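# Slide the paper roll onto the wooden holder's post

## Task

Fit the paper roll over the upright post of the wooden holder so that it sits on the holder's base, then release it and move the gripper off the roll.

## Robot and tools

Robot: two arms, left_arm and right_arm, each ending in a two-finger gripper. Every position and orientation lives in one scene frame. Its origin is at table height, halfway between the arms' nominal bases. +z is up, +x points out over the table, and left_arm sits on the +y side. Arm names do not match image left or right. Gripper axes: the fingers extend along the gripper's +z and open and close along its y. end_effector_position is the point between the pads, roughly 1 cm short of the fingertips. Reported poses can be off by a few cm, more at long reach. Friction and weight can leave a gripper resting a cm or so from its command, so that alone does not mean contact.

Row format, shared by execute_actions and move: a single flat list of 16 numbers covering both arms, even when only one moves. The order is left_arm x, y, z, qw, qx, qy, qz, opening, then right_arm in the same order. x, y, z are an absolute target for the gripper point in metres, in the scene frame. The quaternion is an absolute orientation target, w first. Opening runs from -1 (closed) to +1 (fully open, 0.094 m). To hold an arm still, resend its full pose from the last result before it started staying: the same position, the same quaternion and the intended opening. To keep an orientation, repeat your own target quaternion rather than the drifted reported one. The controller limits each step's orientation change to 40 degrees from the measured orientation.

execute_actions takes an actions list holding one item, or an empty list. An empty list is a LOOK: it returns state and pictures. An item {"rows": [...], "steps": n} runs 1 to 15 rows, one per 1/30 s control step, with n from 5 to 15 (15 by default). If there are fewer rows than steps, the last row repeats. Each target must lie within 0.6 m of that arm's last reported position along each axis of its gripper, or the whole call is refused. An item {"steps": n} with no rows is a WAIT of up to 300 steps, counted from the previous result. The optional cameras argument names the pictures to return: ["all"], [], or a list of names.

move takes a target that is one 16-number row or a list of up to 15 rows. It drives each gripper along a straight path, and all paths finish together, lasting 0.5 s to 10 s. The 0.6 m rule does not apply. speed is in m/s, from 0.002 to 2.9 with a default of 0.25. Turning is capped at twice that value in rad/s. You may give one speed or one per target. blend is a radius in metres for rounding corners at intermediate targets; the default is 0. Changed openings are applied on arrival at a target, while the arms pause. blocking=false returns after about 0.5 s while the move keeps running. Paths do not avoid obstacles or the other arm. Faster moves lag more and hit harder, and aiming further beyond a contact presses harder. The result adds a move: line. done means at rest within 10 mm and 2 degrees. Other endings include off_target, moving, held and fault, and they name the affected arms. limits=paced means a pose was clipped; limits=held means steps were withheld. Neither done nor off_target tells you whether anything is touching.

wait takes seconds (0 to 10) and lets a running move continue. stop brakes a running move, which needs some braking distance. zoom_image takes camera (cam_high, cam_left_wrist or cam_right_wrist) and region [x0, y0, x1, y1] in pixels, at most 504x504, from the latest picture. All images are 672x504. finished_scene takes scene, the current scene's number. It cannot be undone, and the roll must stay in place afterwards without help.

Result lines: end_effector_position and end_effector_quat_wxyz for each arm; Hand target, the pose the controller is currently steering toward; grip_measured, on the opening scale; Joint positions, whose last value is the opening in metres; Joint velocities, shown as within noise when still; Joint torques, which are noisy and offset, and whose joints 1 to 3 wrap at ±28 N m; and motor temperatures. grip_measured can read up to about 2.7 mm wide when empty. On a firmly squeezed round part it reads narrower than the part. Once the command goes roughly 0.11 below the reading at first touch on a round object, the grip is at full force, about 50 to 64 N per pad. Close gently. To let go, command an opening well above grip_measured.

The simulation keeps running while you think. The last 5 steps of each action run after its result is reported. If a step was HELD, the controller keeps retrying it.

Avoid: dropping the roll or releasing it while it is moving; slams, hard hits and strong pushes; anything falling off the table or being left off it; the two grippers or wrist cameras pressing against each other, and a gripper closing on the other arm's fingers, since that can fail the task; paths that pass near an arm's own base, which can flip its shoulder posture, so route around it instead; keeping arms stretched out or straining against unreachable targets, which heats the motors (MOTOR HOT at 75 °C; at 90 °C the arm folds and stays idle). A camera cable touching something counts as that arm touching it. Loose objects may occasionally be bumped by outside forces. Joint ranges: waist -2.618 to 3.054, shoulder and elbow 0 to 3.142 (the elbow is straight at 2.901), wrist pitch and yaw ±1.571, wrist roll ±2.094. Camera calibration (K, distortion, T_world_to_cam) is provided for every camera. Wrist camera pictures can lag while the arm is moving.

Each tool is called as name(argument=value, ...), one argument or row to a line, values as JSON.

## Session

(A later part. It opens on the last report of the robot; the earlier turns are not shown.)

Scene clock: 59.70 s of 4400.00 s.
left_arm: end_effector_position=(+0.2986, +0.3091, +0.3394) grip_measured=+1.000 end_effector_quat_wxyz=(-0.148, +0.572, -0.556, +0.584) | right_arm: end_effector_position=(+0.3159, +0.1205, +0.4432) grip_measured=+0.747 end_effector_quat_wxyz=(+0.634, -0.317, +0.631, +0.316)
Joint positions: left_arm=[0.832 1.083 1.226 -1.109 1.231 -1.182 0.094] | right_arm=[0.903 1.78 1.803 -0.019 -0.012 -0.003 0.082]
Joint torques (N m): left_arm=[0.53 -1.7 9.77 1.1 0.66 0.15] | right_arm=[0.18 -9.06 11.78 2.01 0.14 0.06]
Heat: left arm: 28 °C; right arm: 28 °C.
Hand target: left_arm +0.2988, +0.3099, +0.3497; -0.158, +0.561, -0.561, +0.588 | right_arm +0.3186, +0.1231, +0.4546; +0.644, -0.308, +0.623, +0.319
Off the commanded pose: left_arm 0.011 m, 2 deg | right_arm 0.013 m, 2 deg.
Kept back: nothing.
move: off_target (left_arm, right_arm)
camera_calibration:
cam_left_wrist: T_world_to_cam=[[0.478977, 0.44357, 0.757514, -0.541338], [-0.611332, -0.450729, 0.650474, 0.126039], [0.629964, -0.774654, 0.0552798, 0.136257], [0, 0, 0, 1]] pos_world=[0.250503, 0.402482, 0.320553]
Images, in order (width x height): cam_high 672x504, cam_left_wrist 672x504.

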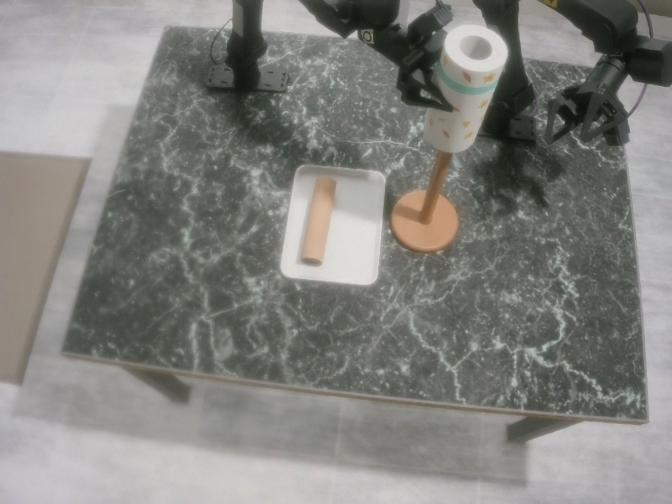

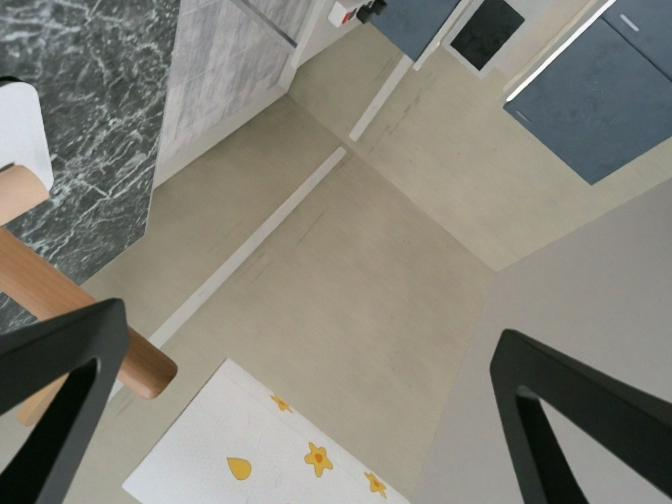

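move(
  target=[0.299, 0.31, 0.35, 0.157, -0.561, 0.561, -0.588, 1.0, 0.3275, 0.1255, 0.44, 0.6442, -0.3084, 0.6233, 0.3188, 0.5],
  speed=0.1,
  cameras=["cam_high", "cam_left_wrist"],
)

zoom_image(
  camera="cam_left_wrist",
  region=[90, 340, 290, 504],
)

zoom_image(
  camera="cam_high",
  region=[410, 100, 490, 180],
)

Scene clock: 65.60 s of 4400.00 s.
left_arm: end_effector_position=(+0.2986, +0.3091, +0.3394) grip_measured=+1.000 end_effector_quat_wxyz=(-0.148, +0.572, -0.556, +0.584) | right_arm: end_effector_position=(+0.3193, +0.1228, +0.4443) grip_measured=+0.747 end_effector_quat_wxyz=(+0.641, -0.313, +0.625, +0.318)
Joint positions: left_arm=[0.832 1.083 1.226 -1.109 1.231 -1.182 0.094] | right_arm=[0.901 1.793 1.803 0.013 -0.011 -0.003 0.082]
Joint torques (N m): left_arm=[0.51 -1.72 9.78 1.11 0.66 0.15] | right_arm=[-0.68 -9.21 7.56 2.28 -0.05 0.07]
Heat: left arm: 28 °C; right arm: 29 °C.
Hand target: left_arm +0.2988, +0.3099, +0.3497; -0.158, +0.561, -0.561, +0.588 | right_arm +0.3273, +0.1252, +0.4397; +0.644, -0.308, +0.623, +0.319
Off the commanded pose: left_arm 0.011 m, 2 deg | right_arm 0.010 m, 1 deg.
Kept back: nothing.
move: off_target (left_arm)
camera_calibration:
cam_left_wrist: T_world_to_cam=[[0.478977, 0.44357, 0.757514, -0.541338], [-0.611332, -0.450729, 0.650474, 0.126039], [0.629964, -0.774654, 0.0552798, 0.136257], [0, 0, 0, 1]] pos_world=[0.250503, 0.402482, 0.320553]
Images, in order (width x height): cam_high 672x504, cam_left_wrist 672x504.

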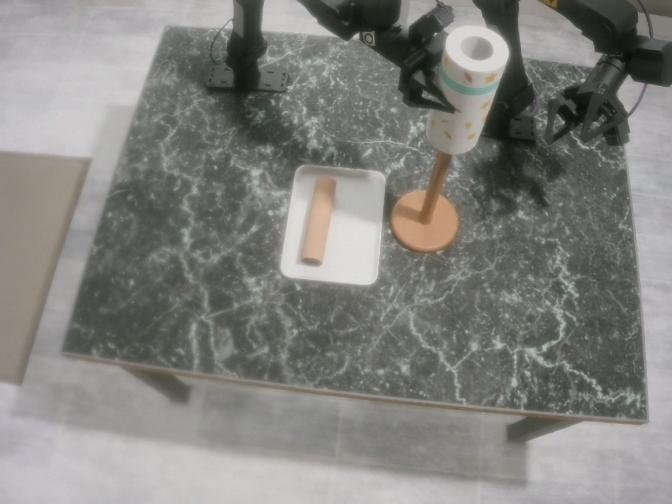

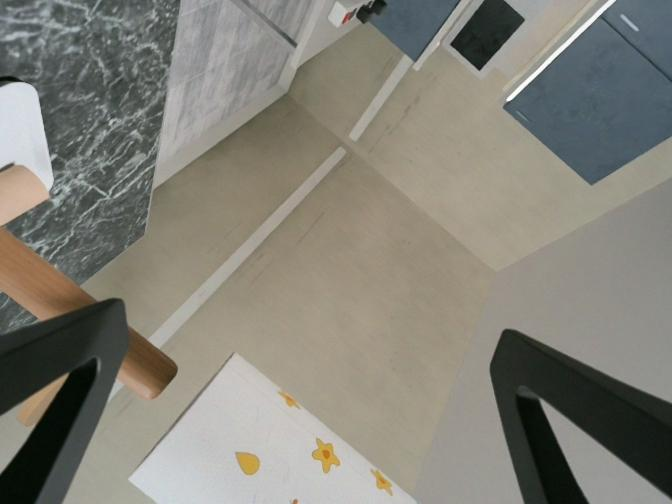

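Scaled by 2.520 from the camera's 672x504 image, which has a finer 960x720 frame.

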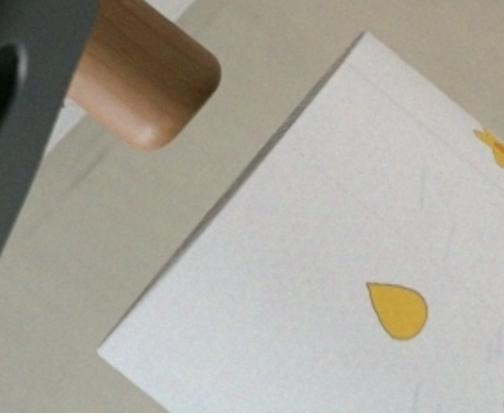

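Scaled by 6.300 from the camera's 672x504 image, which has a finer 960x720 frame.

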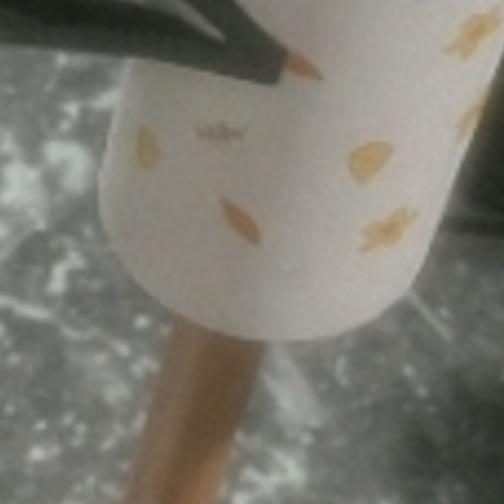

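move(
  target=[0.299, 0.31, 0.35, 0.157, -0.561, 0.561, -0.588, 1.0, 0.3335, 0.1225, 0.405, 0.6442, -0.3084, 0.6233, 0.3188, 0.5],
  speed=0.08,
  cameras=["cam_high", "cam_left_wrist"],
)

zoom_image(
  camera="cam_left_wrist",
  region=[70, 320, 290, 504],
)

zoom_image(
  camera="cam_high",
  region=[410, 20, 510, 180],
)

Scene clock: 68.37 s of 4400.00 s.
left_arm: end_effector_position=(+0.2986, +0.3091, +0.3394) grip_measured=+1.000 end_effector_quat_wxyz=(-0.148, +0.572, -0.556, +0.584) | right_arm: end_effector_position=(+0.3310, +0.1220, +0.4077) grip_measured=+0.747 end_effector_quat_wxyz=(+0.642, -0.309, +0.627, +0.314)
Joint positions: left_arm=[0.832 1.083 1.226 -1.109 1.231 -1.182 0.094] | right_arm=[0.882 1.793 1.657 0.158 -0.017 -0.003 0.082]
Joint torques (N m): left_arm=[0.55 -1.74 9.73 1.07 0.65 0.14] | right_arm=[-0.49 -10.7 6.63 2.23 -0.16 0.06]
Heat: left arm: 28 °C; right arm: 29 °C.
Hand target: left_arm +0.2988, +0.3099, +0.3497; -0.158, +0.561, -0.561, +0.588 | right_arm +0.3334, +0.1225, +0.4050; +0.644, -0.309, +0.623, +0.319
Off the commanded pose: left_arm 0.011 m, 2 deg | right_arm 0.004 m, 1 deg.
Kept back: nothing.
move: off_target (left_arm)
camera_calibration:
cam_left_wrist: T_world_to_cam=[[0.478977, 0.44357, 0.757514, -0.541338], [-0.611332, -0.450729, 0.650474, 0.126039], [0.629964, -0.774654, 0.0552798, 0.136257], [0, 0, 0, 1]] pos_world=[0.250503, 0.402482, 0.320553]
Images, in order (width x height): cam_high 672x504, cam_left_wrist 672x504.

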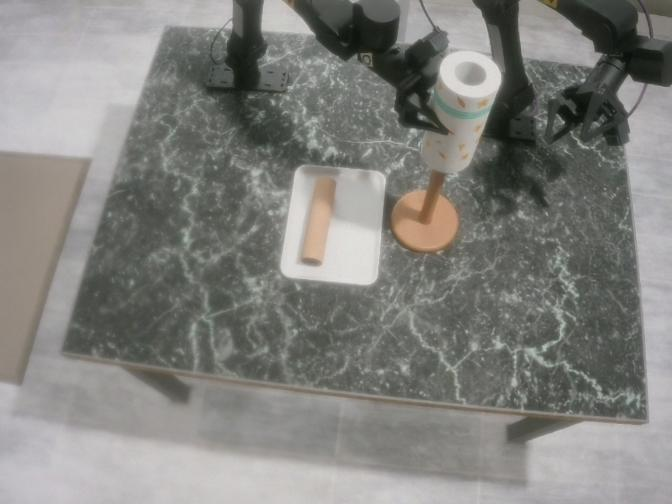

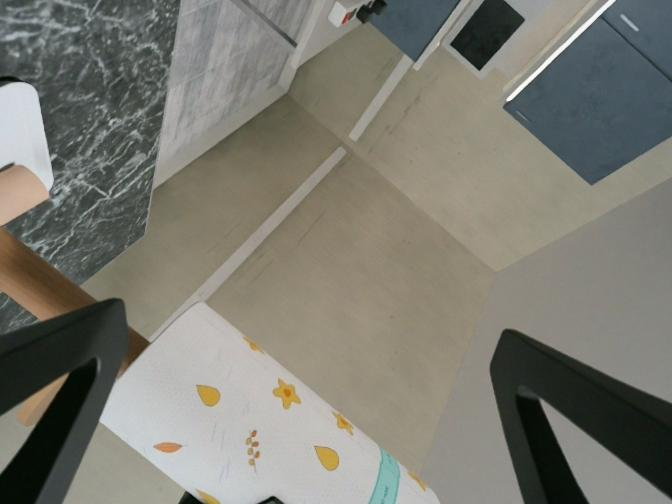

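Scaled by 2.291 from the camera's 672x504 image, which has a finer 960x720 frame.

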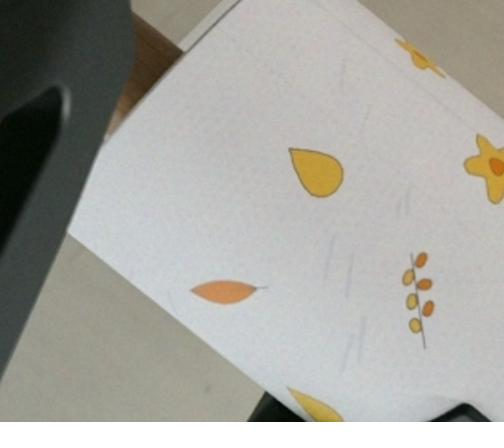

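Scaled by 3.150 from the camera's 672x504 image, which has a finer 960x720 frame.

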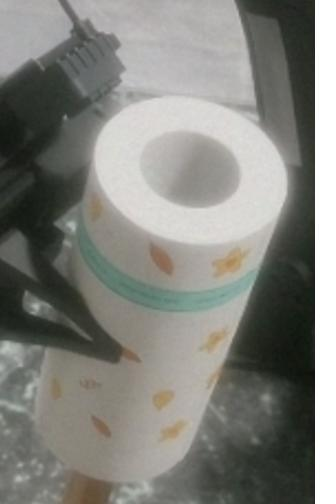

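zoom_image(
  camera="cam_high",
  region=[400, 130, 490, 230],
)

zoom_image(
  camera="cam_left_wrist",
  region=[80, 280, 240, 440],
)

Scaled by 5.040 from the camera's 672x504 image, which has a finer 960x720 frame.

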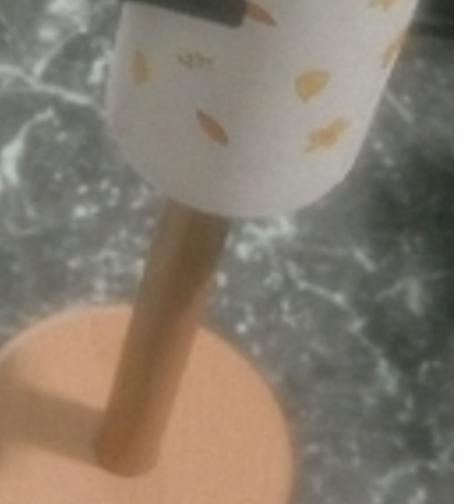

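Scaled by 3.150 from the camera's 672x504 image, which has a finer 960x720 frame.

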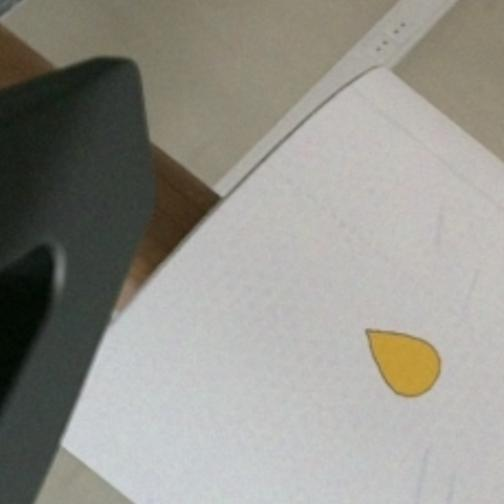

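move(
  target=[0.299, 0.31, 0.35, 0.157, -0.561, 0.561, -0.588, 1.0, 0.321, 0.1215, 0.375, 0.6442, -0.3084, 0.6233, 0.3188, 0.5],
  speed=0.08,
  cameras=["cam_high", "cam_left_wrist"],
)

zoom_image(
  camera="cam_high",
  region=[400, 130, 490, 230],
)

zoom_image(
  camera="cam_left_wrist",
  region=[80, 250, 240, 410],
)

Scene clock: 71.73 s of 4400.00 s.
left_arm: end_effector_position=(+0.2986, +0.3091, +0.3394) grip_measured=+1.000 end_effector_quat_wxyz=(-0.148, +0.572, -0.556, +0.584) | right_arm: end_effector_position=(+0.3273, +0.1261, +0.3577) grip_measured=+0.747 end_effector_quat_wxyz=(+0.629, -0.318, +0.637, +0.312)
Joint positions: left_arm=[0.832 1.083 1.226 -1.109 1.231 -1.182 0.094] | right_arm=[0.892 1.793 1.494 0.285 -0.018 -0.003 0.082]
Joint torques (N m): left_arm=[0.57 -1.69 9.7 1.11 0.65 0.13] | right_arm=[0.55 -14.05 6.74 2.26 0.11 0.06]
Heat: left arm: 28 °C; right arm: 30 °C.
Hand target: left_arm +0.2988, +0.3099, +0.3497; -0.158, +0.561, -0.561, +0.588 | right_arm +0.3211, +0.1216, +0.3748; +0.644, -0.309, +0.623, +0.319
Off the commanded pose: left_arm 0.011 m, 2 deg | right_arm 0.019 m, 3 deg.
Kept back: nothing.
move: off_target (left_arm, right_arm)
camera_calibration:
cam_left_wrist: T_world_to_cam=[[0.478977, 0.44357, 0.757514, -0.541338], [-0.611332, -0.450729, 0.650474, 0.126039], [0.629964, -0.774654, 0.0552798, 0.136257], [0, 0, 0, 1]] pos_world=[0.250503, 0.402482, 0.320553]
Images, in order (width x height): cam_high 672x504, cam_left_wrist 672x504.

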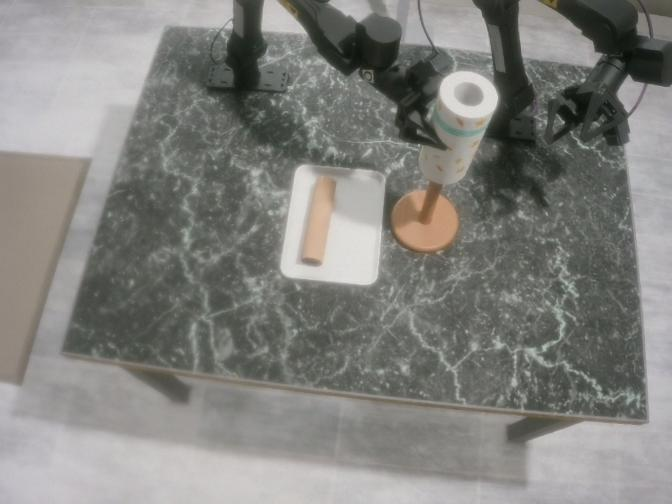

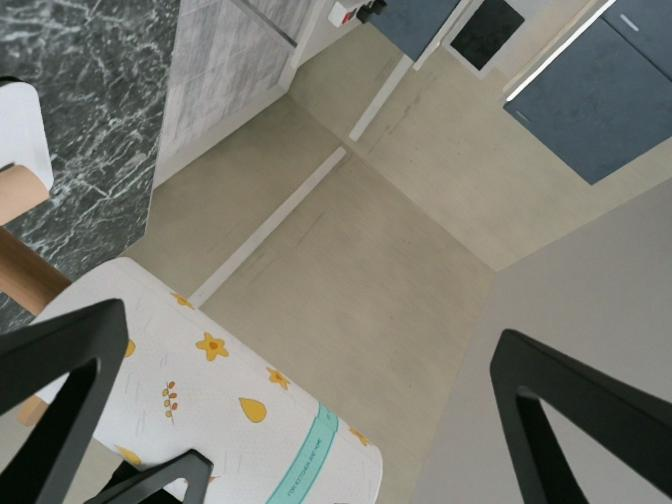

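Scaled by 5.040 from the camera's 672x504 image, which has a finer 960x720 frame.

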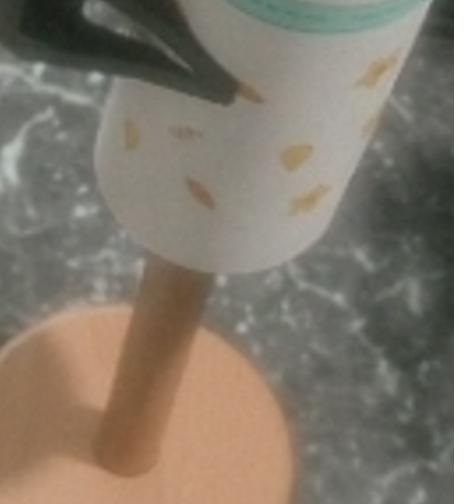

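Scaled by 3.150 from the camera's 672x504 image, which has a finer 960x720 frame.

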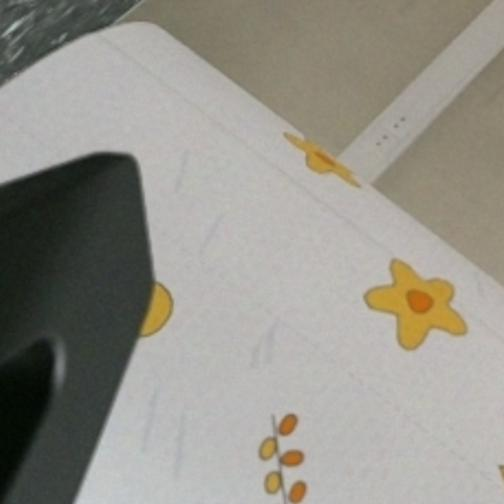

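move(
  target=[0.299, 0.31, 0.35, 0.157, -0.561, 0.561, -0.588, 1.0, 0.3262, 0.1212, 0.315, 0.6442, -0.3084, 0.6233, 0.3188, 0.5],
  speed=0.08,
  cameras=["cam_high", "cam_left_wrist"],
)

zoom_image(
  camera="cam_high",
  region=[380, 60, 510, 250],
)

Scene clock: 74.77 s of 4400.00 s.
left_arm: end_effector_position=(+0.2986, +0.3091, +0.3394) grip_measured=+1.000 end_effector_quat_wxyz=(-0.148, +0.572, -0.556, +0.584) | right_arm: end_effector_position=(+0.3230, +0.1206, +0.3241) grip_measured=+0.747 end_effector_quat_wxyz=(+0.644, -0.311, +0.622, +0.319)
Joint positions: left_arm=[0.832 1.083 1.226 -1.109 1.231 -1.182 0.094] | right_arm=[0.892 1.793 1.311 0.515 -0.018 -0.003 0.082]
Joint torques (N m): left_arm=[0.59 -1.73 9.73 1.09 0.66 0.14] | right_arm=[-0.28 -9.66 6.42 2.22 0 0.08]
Heat: left arm: 28 °C; right arm: 30 °C.
Hand target: left_arm +0.2988, +0.3099, +0.3497; -0.158, +0.561, -0.561, +0.588 | right_arm +0.3260, +0.1211, +0.3148; +0.644, -0.309, +0.624, +0.319
Off the commanded pose: left_arm 0.011 m, 2 deg | right_arm 0.010 m, 0 deg.
Kept back: nothing.
move: off_target (left_arm)
camera_calibration:
cam_left_wrist: T_world_to_cam=[[0.478977, 0.44357, 0.757514, -0.541338], [-0.611332, -0.450729, 0.650474, 0.126039], [0.629964, -0.774654, 0.0552798, 0.136257], [0, 0, 0, 1]] pos_world=[0.250503, 0.402482, 0.320553]
Images, in order (width x height): cam_high 672x504, cam_left_wrist 672x504.

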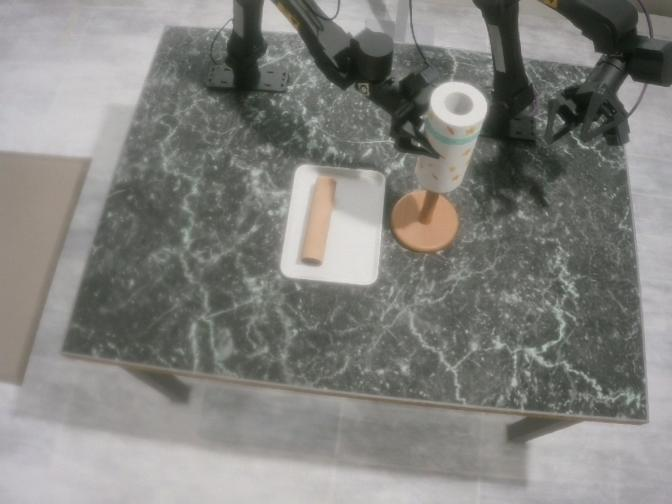

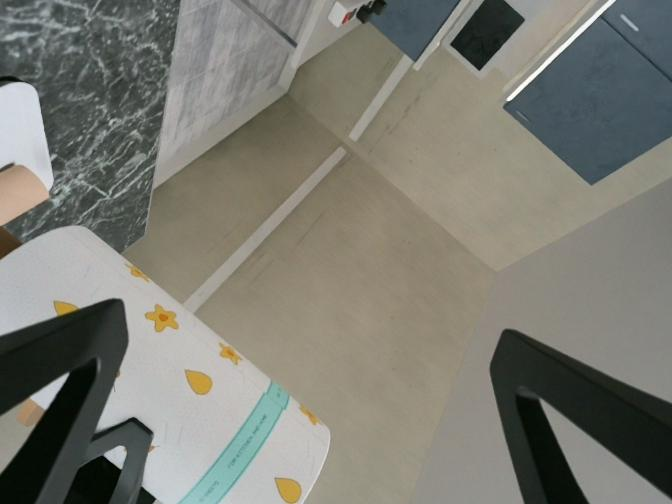

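Scaled by 2.653 from the camera's 672x504 image, which has a finer 960x720 frame.

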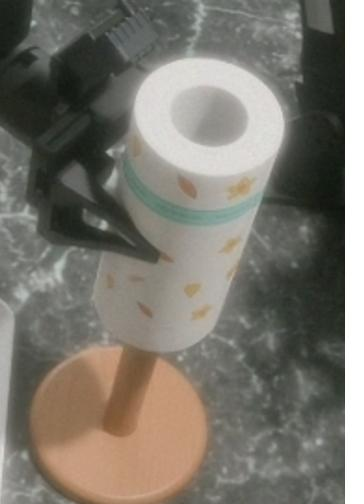

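move(
  target=[0.299, 0.31, 0.35, 0.157, -0.561, 0.561, -0.588, 1.0, 0.332, 0.1176, 0.25, 0.6442, -0.3084, 0.6233, 0.3188, 0.5],
  speed=0.1,
  cameras=["cam_high", "cam_left_wrist"],
)

zoom_image(
  camera="cam_high",
  region=[380, 70, 510, 260],
)

Scene clock: 77.00 s of 4400.00 s.
left_arm: end_effector_position=(+0.2986, +0.3091, +0.3394) grip_measured=+1.000 end_effector_quat_wxyz=(-0.148, +0.572, -0.556, +0.584) | right_arm: end_effector_position=(+0.3297, +0.1180, +0.2592) grip_measured=+0.747 end_effector_quat_wxyz=(+0.646, -0.308, +0.623, +0.316)
Joint positions: left_arm=[0.832 1.083 1.226 -1.109 1.231 -1.182 0.094] | right_arm=[0.878 1.889 1.159 0.763 -0.022 -0.003 0.082]
Joint torques (N m): left_arm=[0.51 -1.7 9.73 1.09 0.67 0.15] | right_arm=[-0.54 -9.91 6.12 2.27 -0.14 0.06]
Heat: left arm: 28 °C; right arm: 30 °C.
Hand target: left_arm +0.2988, +0.3099, +0.3497; -0.158, +0.561, -0.561, +0.588 | right_arm +0.3319, +0.1174, +0.2502; +0.644, -0.308, +0.623, +0.319
Off the commanded pose: left_arm 0.011 m, 2 deg | right_arm 0.010 m, 0 deg.
Kept back: nothing.
move: off_target (left_arm)
camera_calibration:
cam_left_wrist: T_world_to_cam=[[0.478977, 0.44357, 0.757514, -0.541338], [-0.611332, -0.450729, 0.650474, 0.126039], [0.629964, -0.774654, 0.0552798, 0.136257], [0, 0, 0, 1]] pos_world=[0.250503, 0.402482, 0.320553]
Images, in order (width x height): cam_high 672x504, cam_left_wrist 672x504.

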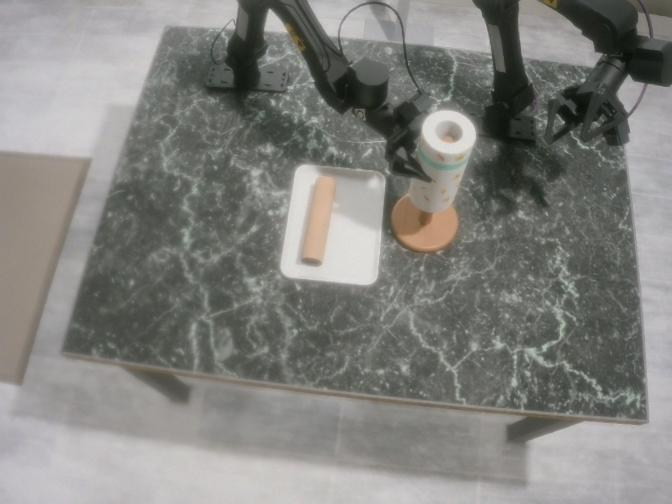

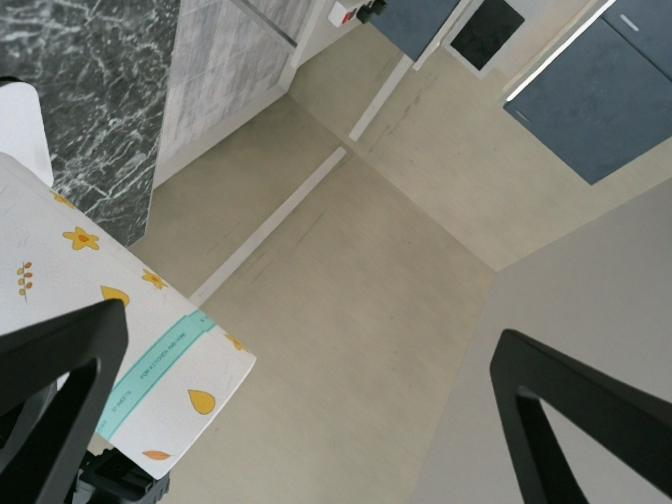

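Scaled by 2.653 from the camera's 672x504 image, which has a finer 960x720 frame.

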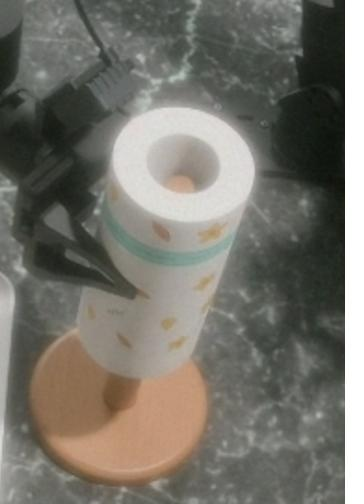

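zoom_image(
  camera="cam_high",
  region=[385, 150, 475, 250],
)

zoom_image(
  camera="cam_high",
  region=[405, 95, 485, 165],
)

Scaled by 5.040 from the camera's 672x504 image, which has a finer 960x720 frame.

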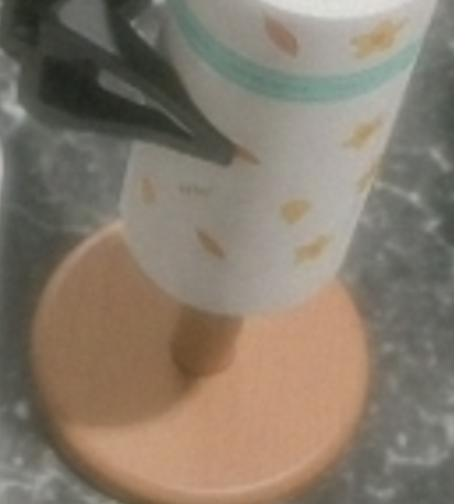

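Scaled by 6.300 from the camera's 672x504 image, which has a finer 960x720 frame.

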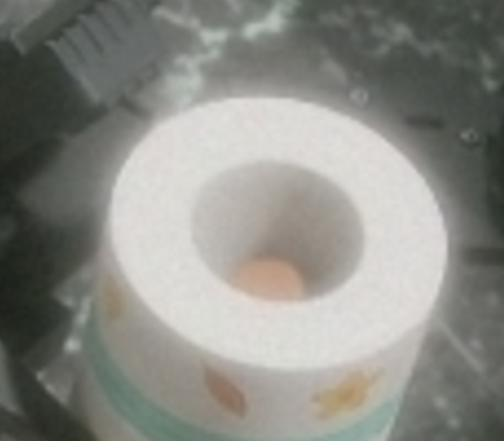

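move(
  target=[0.299, 0.31, 0.35, 0.157, -0.561, 0.561, -0.588, 1.0, 0.3234, 0.1206, 0.165, 0.6442, -0.3084, 0.6233, 0.3188, 0.5],
  speed=0.1,
  cameras=["cam_high", "cam_left_wrist"],
)

zoom_image(
  camera="cam_high",
  region=[380, 110, 480, 260],
)

Scene clock: 80.37 s of 4400.00 s.
left_arm: end_effector_position=(+0.2986, +0.3091, +0.3395) grip_measured=+1.000 end_effector_quat_wxyz=(-0.148, +0.572, -0.556, +0.584) | right_arm: end_effector_position=(+0.3260, +0.1198, +0.1739) grip_measured=+0.747 end_effector_quat_wxyz=(+0.645, -0.310, +0.622, +0.318)
Joint positions: left_arm=[0.832 1.083 1.226 -1.109 1.232 -1.182 0.094] | right_arm=[0.885 2.087 1.037 1.084 -0.023 -0.003 0.082]
Joint torques (N m): left_arm=[0.55 -1.66 9.74 1.08 0.64 0.14] | right_arm=[0.54 -10.37 5.11 2.25 0.12 0.06]
Motor temperatures (°C): left_arm=[23 24 25 28 23 21 23] | right_arm=[23 25 24 31 22 23 26]
Heat: left arm: 28 °C; right arm: 31 °C.
Hand target: left_arm +0.2988, +0.3098, +0.3498; -0.158, +0.561, -0.561, +0.588 | right_arm +0.3234, +0.1204, +0.1651; +0.644, -0.308, +0.623, +0.319
Off the commanded pose: left_arm 0.011 m, 2 deg | right_arm 0.009 m, 0 deg.
Kept back: nothing.
move: off_target (left_arm)
camera_calibration:
cam_left_wrist: T_world_to_cam=[[0.478972, 0.44362, 0.757487, -0.541348], [-0.61157, -0.450397, 0.65048, 0.125964], [0.629736, -0.774819, 0.0555773, 0.136285], [0, 0, 0, 1]] pos_world=[0.250503, 0.402483, 0.320553]
Images, in order (width x height): cam_high 672x504, cam_left_wrist 672x504.

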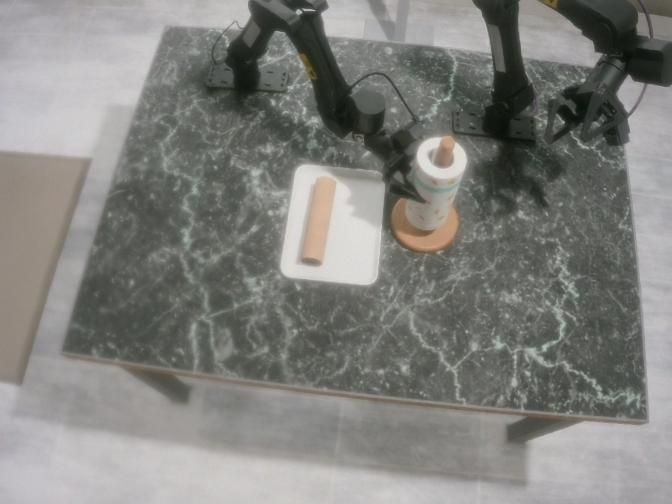

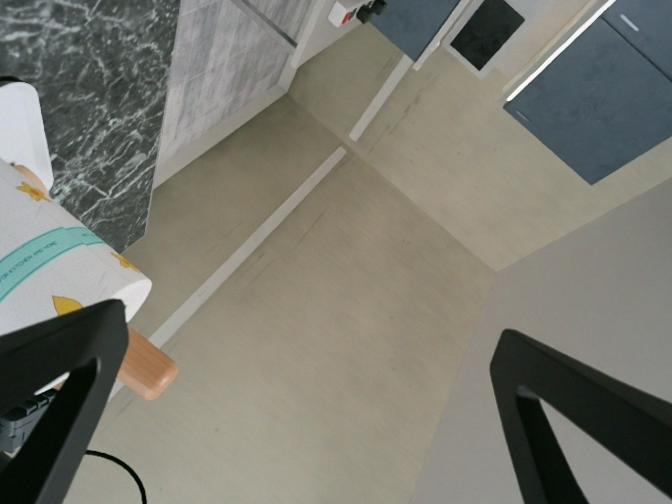

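Scaled by 3.360 from the camera's 672x504 image, which has a finer 960x720 frame.

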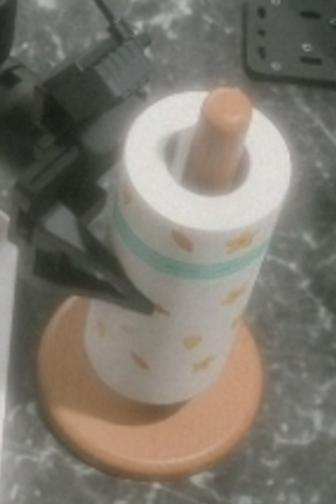

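move(
  target=[0.299, 0.31, 0.35, 0.157, -0.561, 0.561, -0.588, 1.0, 0.3235, 0.1205, 0.132, 0.6388, -0.3111, 0.6289, 0.3161, 0.5],
  speed=0.06,
  cameras=["cam_high", "cam_left_wrist"],
)

zoom_image(
  camera="cam_high",
  region=[380, 130, 480, 260],
)

Scene clock: 82.57 s of 4400.00 s.
left_arm: end_effector_position=(+0.2986, +0.3091, +0.3395) grip_measured=+1.000 end_effector_quat_wxyz=(-0.148, +0.572, -0.556, +0.584) | right_arm: end_effector_position=(+0.3266, +0.1205, +0.1425) grip_measured=+0.747 end_effector_quat_wxyz=(+0.640, -0.312, +0.627, +0.316)
Joint positions: left_arm=[0.832 1.083 1.226 -1.109 1.232 -1.182 0.094] | right_arm=[0.885 2.172 1.027 1.165 -0.023 -0.003 0.082]
Joint torques (N m): left_arm=[0.58 -1.76 9.74 1.1 0.65 0.15] | right_arm=[0.51 -10.51 4.7 2.26 0.1 0.06]
Heat: left arm: 28 °C; right arm: 31 °C.
Hand target: left_arm +0.2988, +0.3098, +0.3498; -0.158, +0.561, -0.561, +0.588 | right_arm +0.3235, +0.1203, +0.1321; +0.638, -0.311, +0.629, +0.316
Off the commanded pose: left_arm 0.011 m, 2 deg | right_arm 0.011 m, 0 deg.
Kept back: nothing.
move: off_target (left_arm, right_arm)
camera_calibration:
cam_left_wrist: T_world_to_cam=[[0.478972, 0.44362, 0.757487, -0.541348], [-0.61157, -0.450397, 0.65048, 0.125964], [0.629736, -0.774819, 0.0555773, 0.136285], [0, 0, 0, 1]] pos_world=[0.250503, 0.402483, 0.320553]
Images, in order (width x height): cam_high 672x504, cam_left_wrist 672x504.

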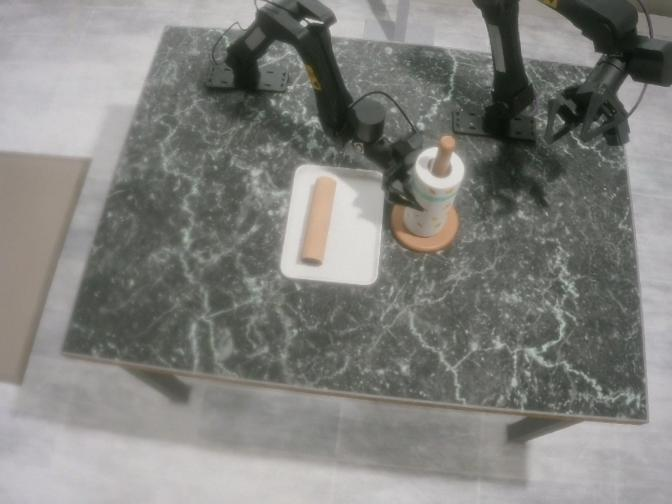

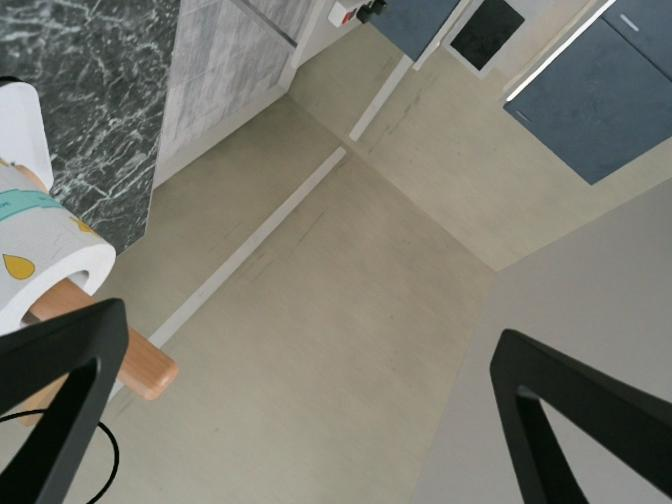

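Scaled by 3.877 from the camera's 672x504 image, which has a finer 960x720 frame.

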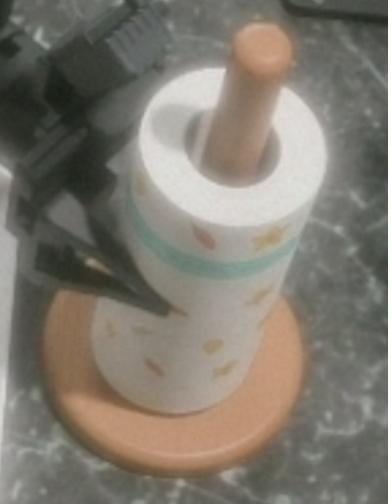

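zoom_image(
  camera="cam_high",
  region=[385, 190, 465, 260],
)

zoom_image(
  camera="cam_left_wrist",
  region=[0, 140, 200, 440],
)

Scaled by 6.300 from the camera's 672x504 image, which has a finer 960x720 frame.

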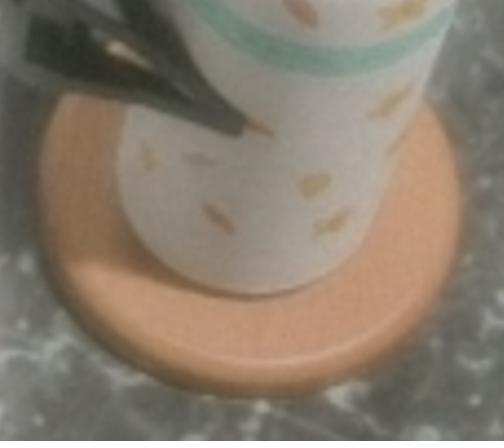

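Scaled by 1.680 from the camera's 672x504 image, which has a finer 960x720 frame.

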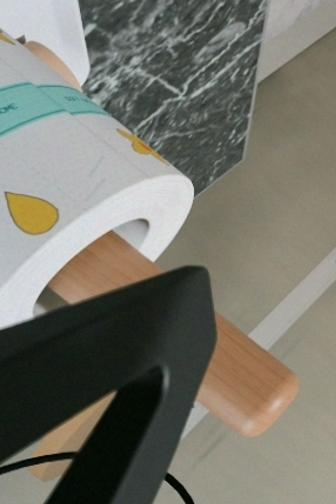

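move(
  target=[0.299, 0.31, 0.35, 0.157, -0.561, 0.561, -0.588, 1.0, 0.3235, 0.1205, 0.123, 0.6388, -0.3111, 0.6289, 0.3161, 0.5],
  speed=0.05,
  cameras=["cam_high"],
)

zoom_image(
  camera="cam_high",
  region=[385, 190, 465, 260],
)

Scene clock: 84.37 s of 4400.00 s.
left_arm: end_effector_position=(+0.2986, +0.3091, +0.3395) grip_measured=+1.000 end_effector_quat_wxyz=(-0.148, +0.572, -0.556, +0.584) | right_arm: end_effector_position=(+0.3268, +0.1208, +0.1362) grip_measured=+0.747 end_effector_quat_wxyz=(+0.642, -0.312, +0.625, +0.317)
Joint positions: left_arm=[0.832 1.083 1.226 -1.109 1.232 -1.182 0.094] | right_arm=[0.885 2.198 1.027 1.195 -0.023 -0.003 0.082]
Joint torques (N m): left_arm=[0.5 -1.68 9.74 1.1 0.67 0.15] | right_arm=[0.51 -10.3 4.45 2.29 0.11 0.08]
Heat: left arm: 28 °C; right arm: 31 °C.
Hand target: left_arm +0.2988, +0.3098, +0.3498; -0.158, +0.561, -0.561, +0.588 | right_arm +0.3235, +0.1203, +0.1231; +0.638, -0.311, +0.629, +0.316
Off the commanded pose: left_arm 0.011 m, 2 deg | right_arm 0.014 m, 1 deg.
Kept back: nothing.
move: off_target (left_arm, right_arm)
Images, in order (width x height): cam_high 672x504.

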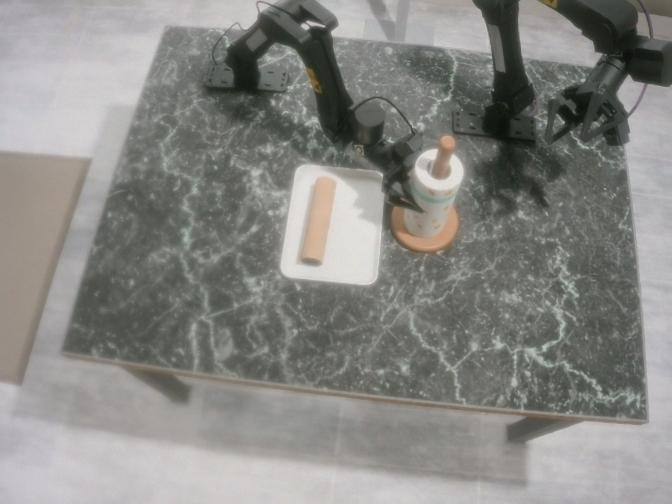

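Scaled by 6.300 from the camera's 672x504 image, which has a finer 960x720 frame.

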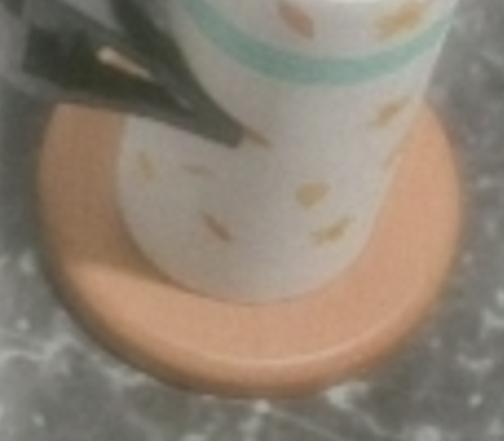

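move(
  target=[0.299, 0.31, 0.35, 0.157, -0.561, 0.561, -0.588, 1.0, 0.3235, 0.1205, 0.117, 0.6388, -0.3111, 0.6289, 0.3161, 0.5],
  speed=0.05,
  cameras=["cam_high"],
)

zoom_image(
  camera="cam_high",
  region=[385, 190, 465, 260],
)

Scene clock: 85.47 s of 4400.00 s.
left_arm: end_effector_position=(+0.2986, +0.3091, +0.3395) grip_measured=+1.000 end_effector_quat_wxyz=(-0.148, +0.572, -0.556, +0.584) | right_arm: end_effector_position=(+0.3268, +0.1208, +0.1356) grip_measured=+0.747 end_effector_quat_wxyz=(+0.647, -0.309, +0.620, +0.319)
Joint positions: left_arm=[0.832 1.083 1.226 -1.109 1.232 -1.182 0.094] | right_arm=[0.885 2.213 1.027 1.228 -0.023 -0.003 0.082]
Joint torques (N m): left_arm=[0.55 -1.7 9.76 1.09 0.66 0.13] | right_arm=[0.53 -9.98 4.29 2.11 0.09 0.06]
Heat: left arm: 28 °C; right arm: 31 °C.
Hand target: left_arm +0.2988, +0.3099, +0.3498; -0.158, +0.561, -0.561, +0.588 | right_arm +0.3234, +0.1201, +0.1171; +0.638, -0.311, +0.629, +0.316
Off the commanded pose: left_arm 0.011 m, 2 deg | right_arm 0.019 m, 1 deg.
Kept back: nothing.
move: off_target (left_arm, right_arm)
Images, in order (width x height): cam_high 672x504.

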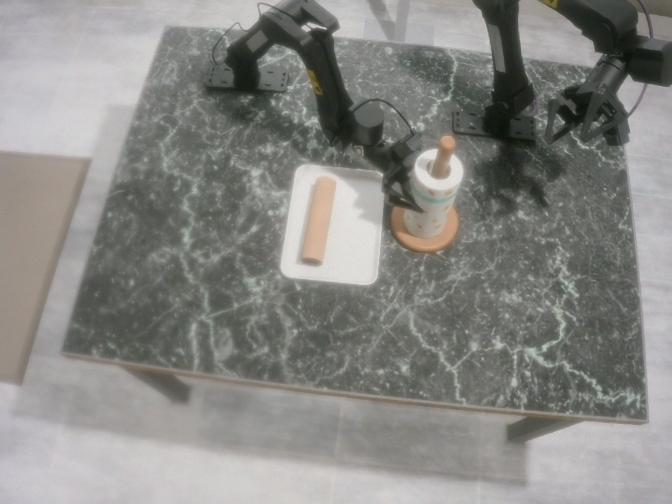

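Scaled by 6.300 from the camera's 672x504 image, which has a finer 960x720 frame.

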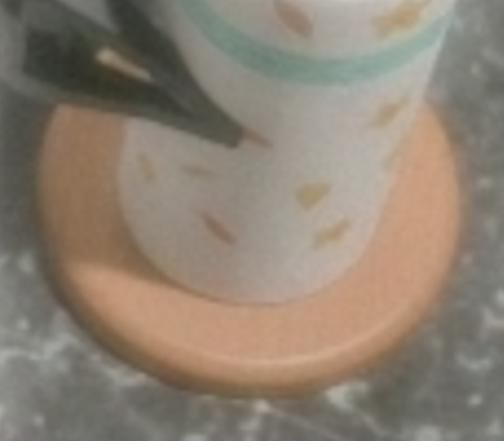

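execute_actions(
  actions=[
    {"rows": [[0.299,0.31,0.35,0.157,-0.561,0.561,-0.588,1.0,0.3262,0.1208,0.124,0.6388,-0.3111,0.6289,0.3161,0.70],[0.299,0.31,0.35,0.157,-0.561,0.561,-0.588,1.0,0.3262,0.1208,0.124,0.6388,-0.3111,0.6289,0.3161,0.74],[0.299,0.31,0.35,0.157,-0.561,0.561,-0.588,1.0,0.3262,0.1208,0.124,0.6388,-0.3111,0.6289,0.3161,0.77],[0.299,0.31,0.35,0.157,-0.561,0.561,-0.588,1.0,0.3262,0.1208,0.124,0.6388,-0.3111,0.6289,0.3161,0.80],[0.299,0.31,0.35,0.157,-0.561,0.561,-0.588,1.0,0.3262,0.1208,0.124,0.6388,-0.3111,0.6289,0.3161,0.83],[0.299,0.31,0.35,0.157,-0.561,0.561,-0.588,1.0,0.3262,0.1208,0.124,0.6388,-0.3111,0.6289,0.3161,0.86],[0.299,0.31,0.35,0.157,-0.561,0.561,-0.588,1.0,0.3262,0.1208,0.124,0.6388,-0.3111,0.6289,0.3161,0.89],[0.299,0.31,0.35,0.157,-0.561,0.561,-0.588,1.0,0.3262,0.1208,0.124,0.6388,-0.3111,0.6289,0.3161,0.92],[0.299,0.31,0.35,0.157,-0.561,0.561,-0.588,1.0,0.3262,0.1208,0.124,0.6388,-0.3111,0.6289,0.3161,0.95],[0.299,0.31,0.35,0.157,-0.561,0.561,-0.588,1.0,0.3262,0.1208,0.124,0.6388,-0.3111,0.6289,0.3161,0.98],[0.299,0.31,0.35,0.157,-0.561,0.561,-0.588,1.0,0.3262,0.1208,0.124,0.6388,-0.3111,0.6289,0.3161,1.0]], "steps": 15},
  ],
)

execute_actions(
  actions=[],
  cameras=["cam_high", "cam_right_wrist"],
)

zoom_image(
  camera="cam_high",
  region=[370, 120, 480, 260],
)

Scene clock: 86.93 s of 4400.00 s.
left_arm: end_effector_position=(+0.2986, +0.3091, +0.3395) grip_measured=+1.000 end_effector_quat_wxyz=(-0.148, +0.572, -0.556, +0.584) | right_arm: end_effector_position=(+0.3268, +0.1208, +0.1355) grip_measured=+0.961 end_effector_quat_wxyz=(+0.647, -0.309, +0.620, +0.319)
Joint positions: left_arm=[0.832 1.083 1.226 -1.109 1.232 -1.182 0.094] | right_arm=[0.885 2.213 1.027 1.228 -0.023 -0.003 0.092]
Joint velocities: left_arm=[within noise] | right_arm=[-0.017 -0.002 -0.002 0.066 0.022 -0.037 0.035]
Joint torques (N m): left_arm=[0.54 -1.69 9.72 1.09 0.67 0.14] | right_arm=[0.16 -11.49 5.15 1.82 0.04 0.05]
Heat: left arm: 28 °C; right arm: 31 °C.
Steps of this call (1-34: nothing new was sent; 35-44: this action's first 10). Readings (end_effector_position of left_arm | right_arm):
35: (+0.2986, +0.3091, +0.3395) | (+0.3268, +0.1208, +0.1356)
36: (+0.2986, +0.3091, +0.3395) | (+0.3268, +0.1208, +0.1356)
38: (+0.2986, +0.3091, +0.3395) | (+0.3268, +0.1208, +0.1355)
42: (+0.2986, +0.3091, +0.3395) | (+0.3268, +0.1208, +0.1355)
44: the state above

Scene clock: 87.10 s of 4400.00 s.
left_arm: end_effector_position=(+0.2986, +0.3091, +0.3395) grip_measured=+1.000 end_effector_quat_wxyz=(-0.148, +0.572, -0.556, +0.584) | right_arm: end_effector_position=(+0.3268, +0.1208, +0.1354) grip_measured=+0.998 end_effector_quat_wxyz=(+0.647, -0.309, +0.620, +0.319)
Joint positions: left_arm=[0.832 1.083 1.226 -1.109 1.232 -1.182 0.094] | right_arm=[0.885 2.213 1.027 1.227 -0.023 -0.003 0.094]
Joint velocities: within noise
Joint torques (N m): left_arm=[0.62 -1.69 9.69 1.1 0.68 0.15] | right_arm=[0.18 -11.54 5.26 1.84 0.04 0.06]
Motor temperatures (°C): left_arm=[23 24 25 28 23 21 23] | right_arm=[23 26 24 31 22 23 26]
Heat: left arm: 28 °C; right arm: 31 °C.
Hand target: left_arm +0.2988, +0.3099, +0.3498; -0.158, +0.561, -0.561, +0.588 | right_arm +0.3261, +0.1206, +0.1240; +0.639, -0.311, +0.629, +0.316
Off the commanded pose: left_arm 0.011 m, 2 deg | right_arm 0.011 m, 1 deg.
Steps of this call (1-5: your previous action's last 5). Readings (end_effector_position of left_arm | right_arm):
1: (+0.2986, +0.3091, +0.3395) | (+0.3268, +0.1208, +0.1354)
2: (+0.2986, +0.3091, +0.3395) | (+0.3268, +0.1208, +0.1354)
4: (+0.2986, +0.3091, +0.3395) | (+0.3268, +0.1208, +0.1354)
5: the state above
camera_calibration:
cam_right_wrist: T_world_to_cam=[[0.801664, -0.584115, 0.127057, -0.209452], [-0.16896, -0.425295, -0.889144, 0.250701], [0.573399, 0.691327, -0.439636, -0.10747], [0, 0, 0, 1]] pos_world=[0.271892, 0.0585748, 0.202274]
Images, in order (width x height): cam_high 672x504, cam_right_wrist 672x504.

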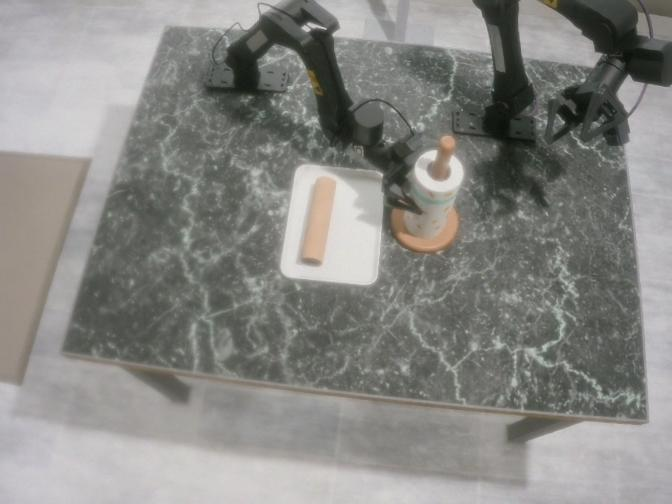

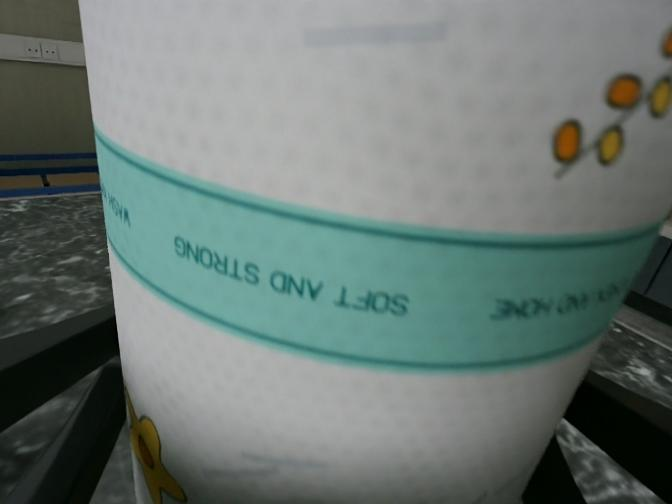

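Scaled by 3.600 from the camera's 672x504 image, which has a finer 960x720 frame.

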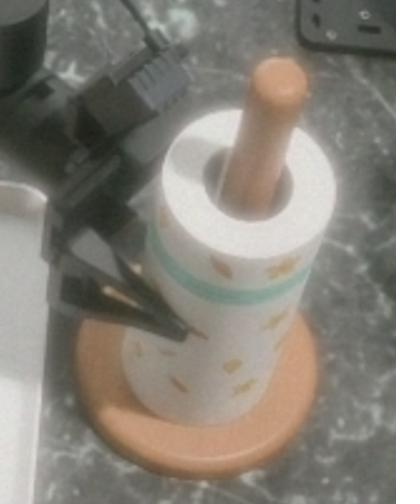

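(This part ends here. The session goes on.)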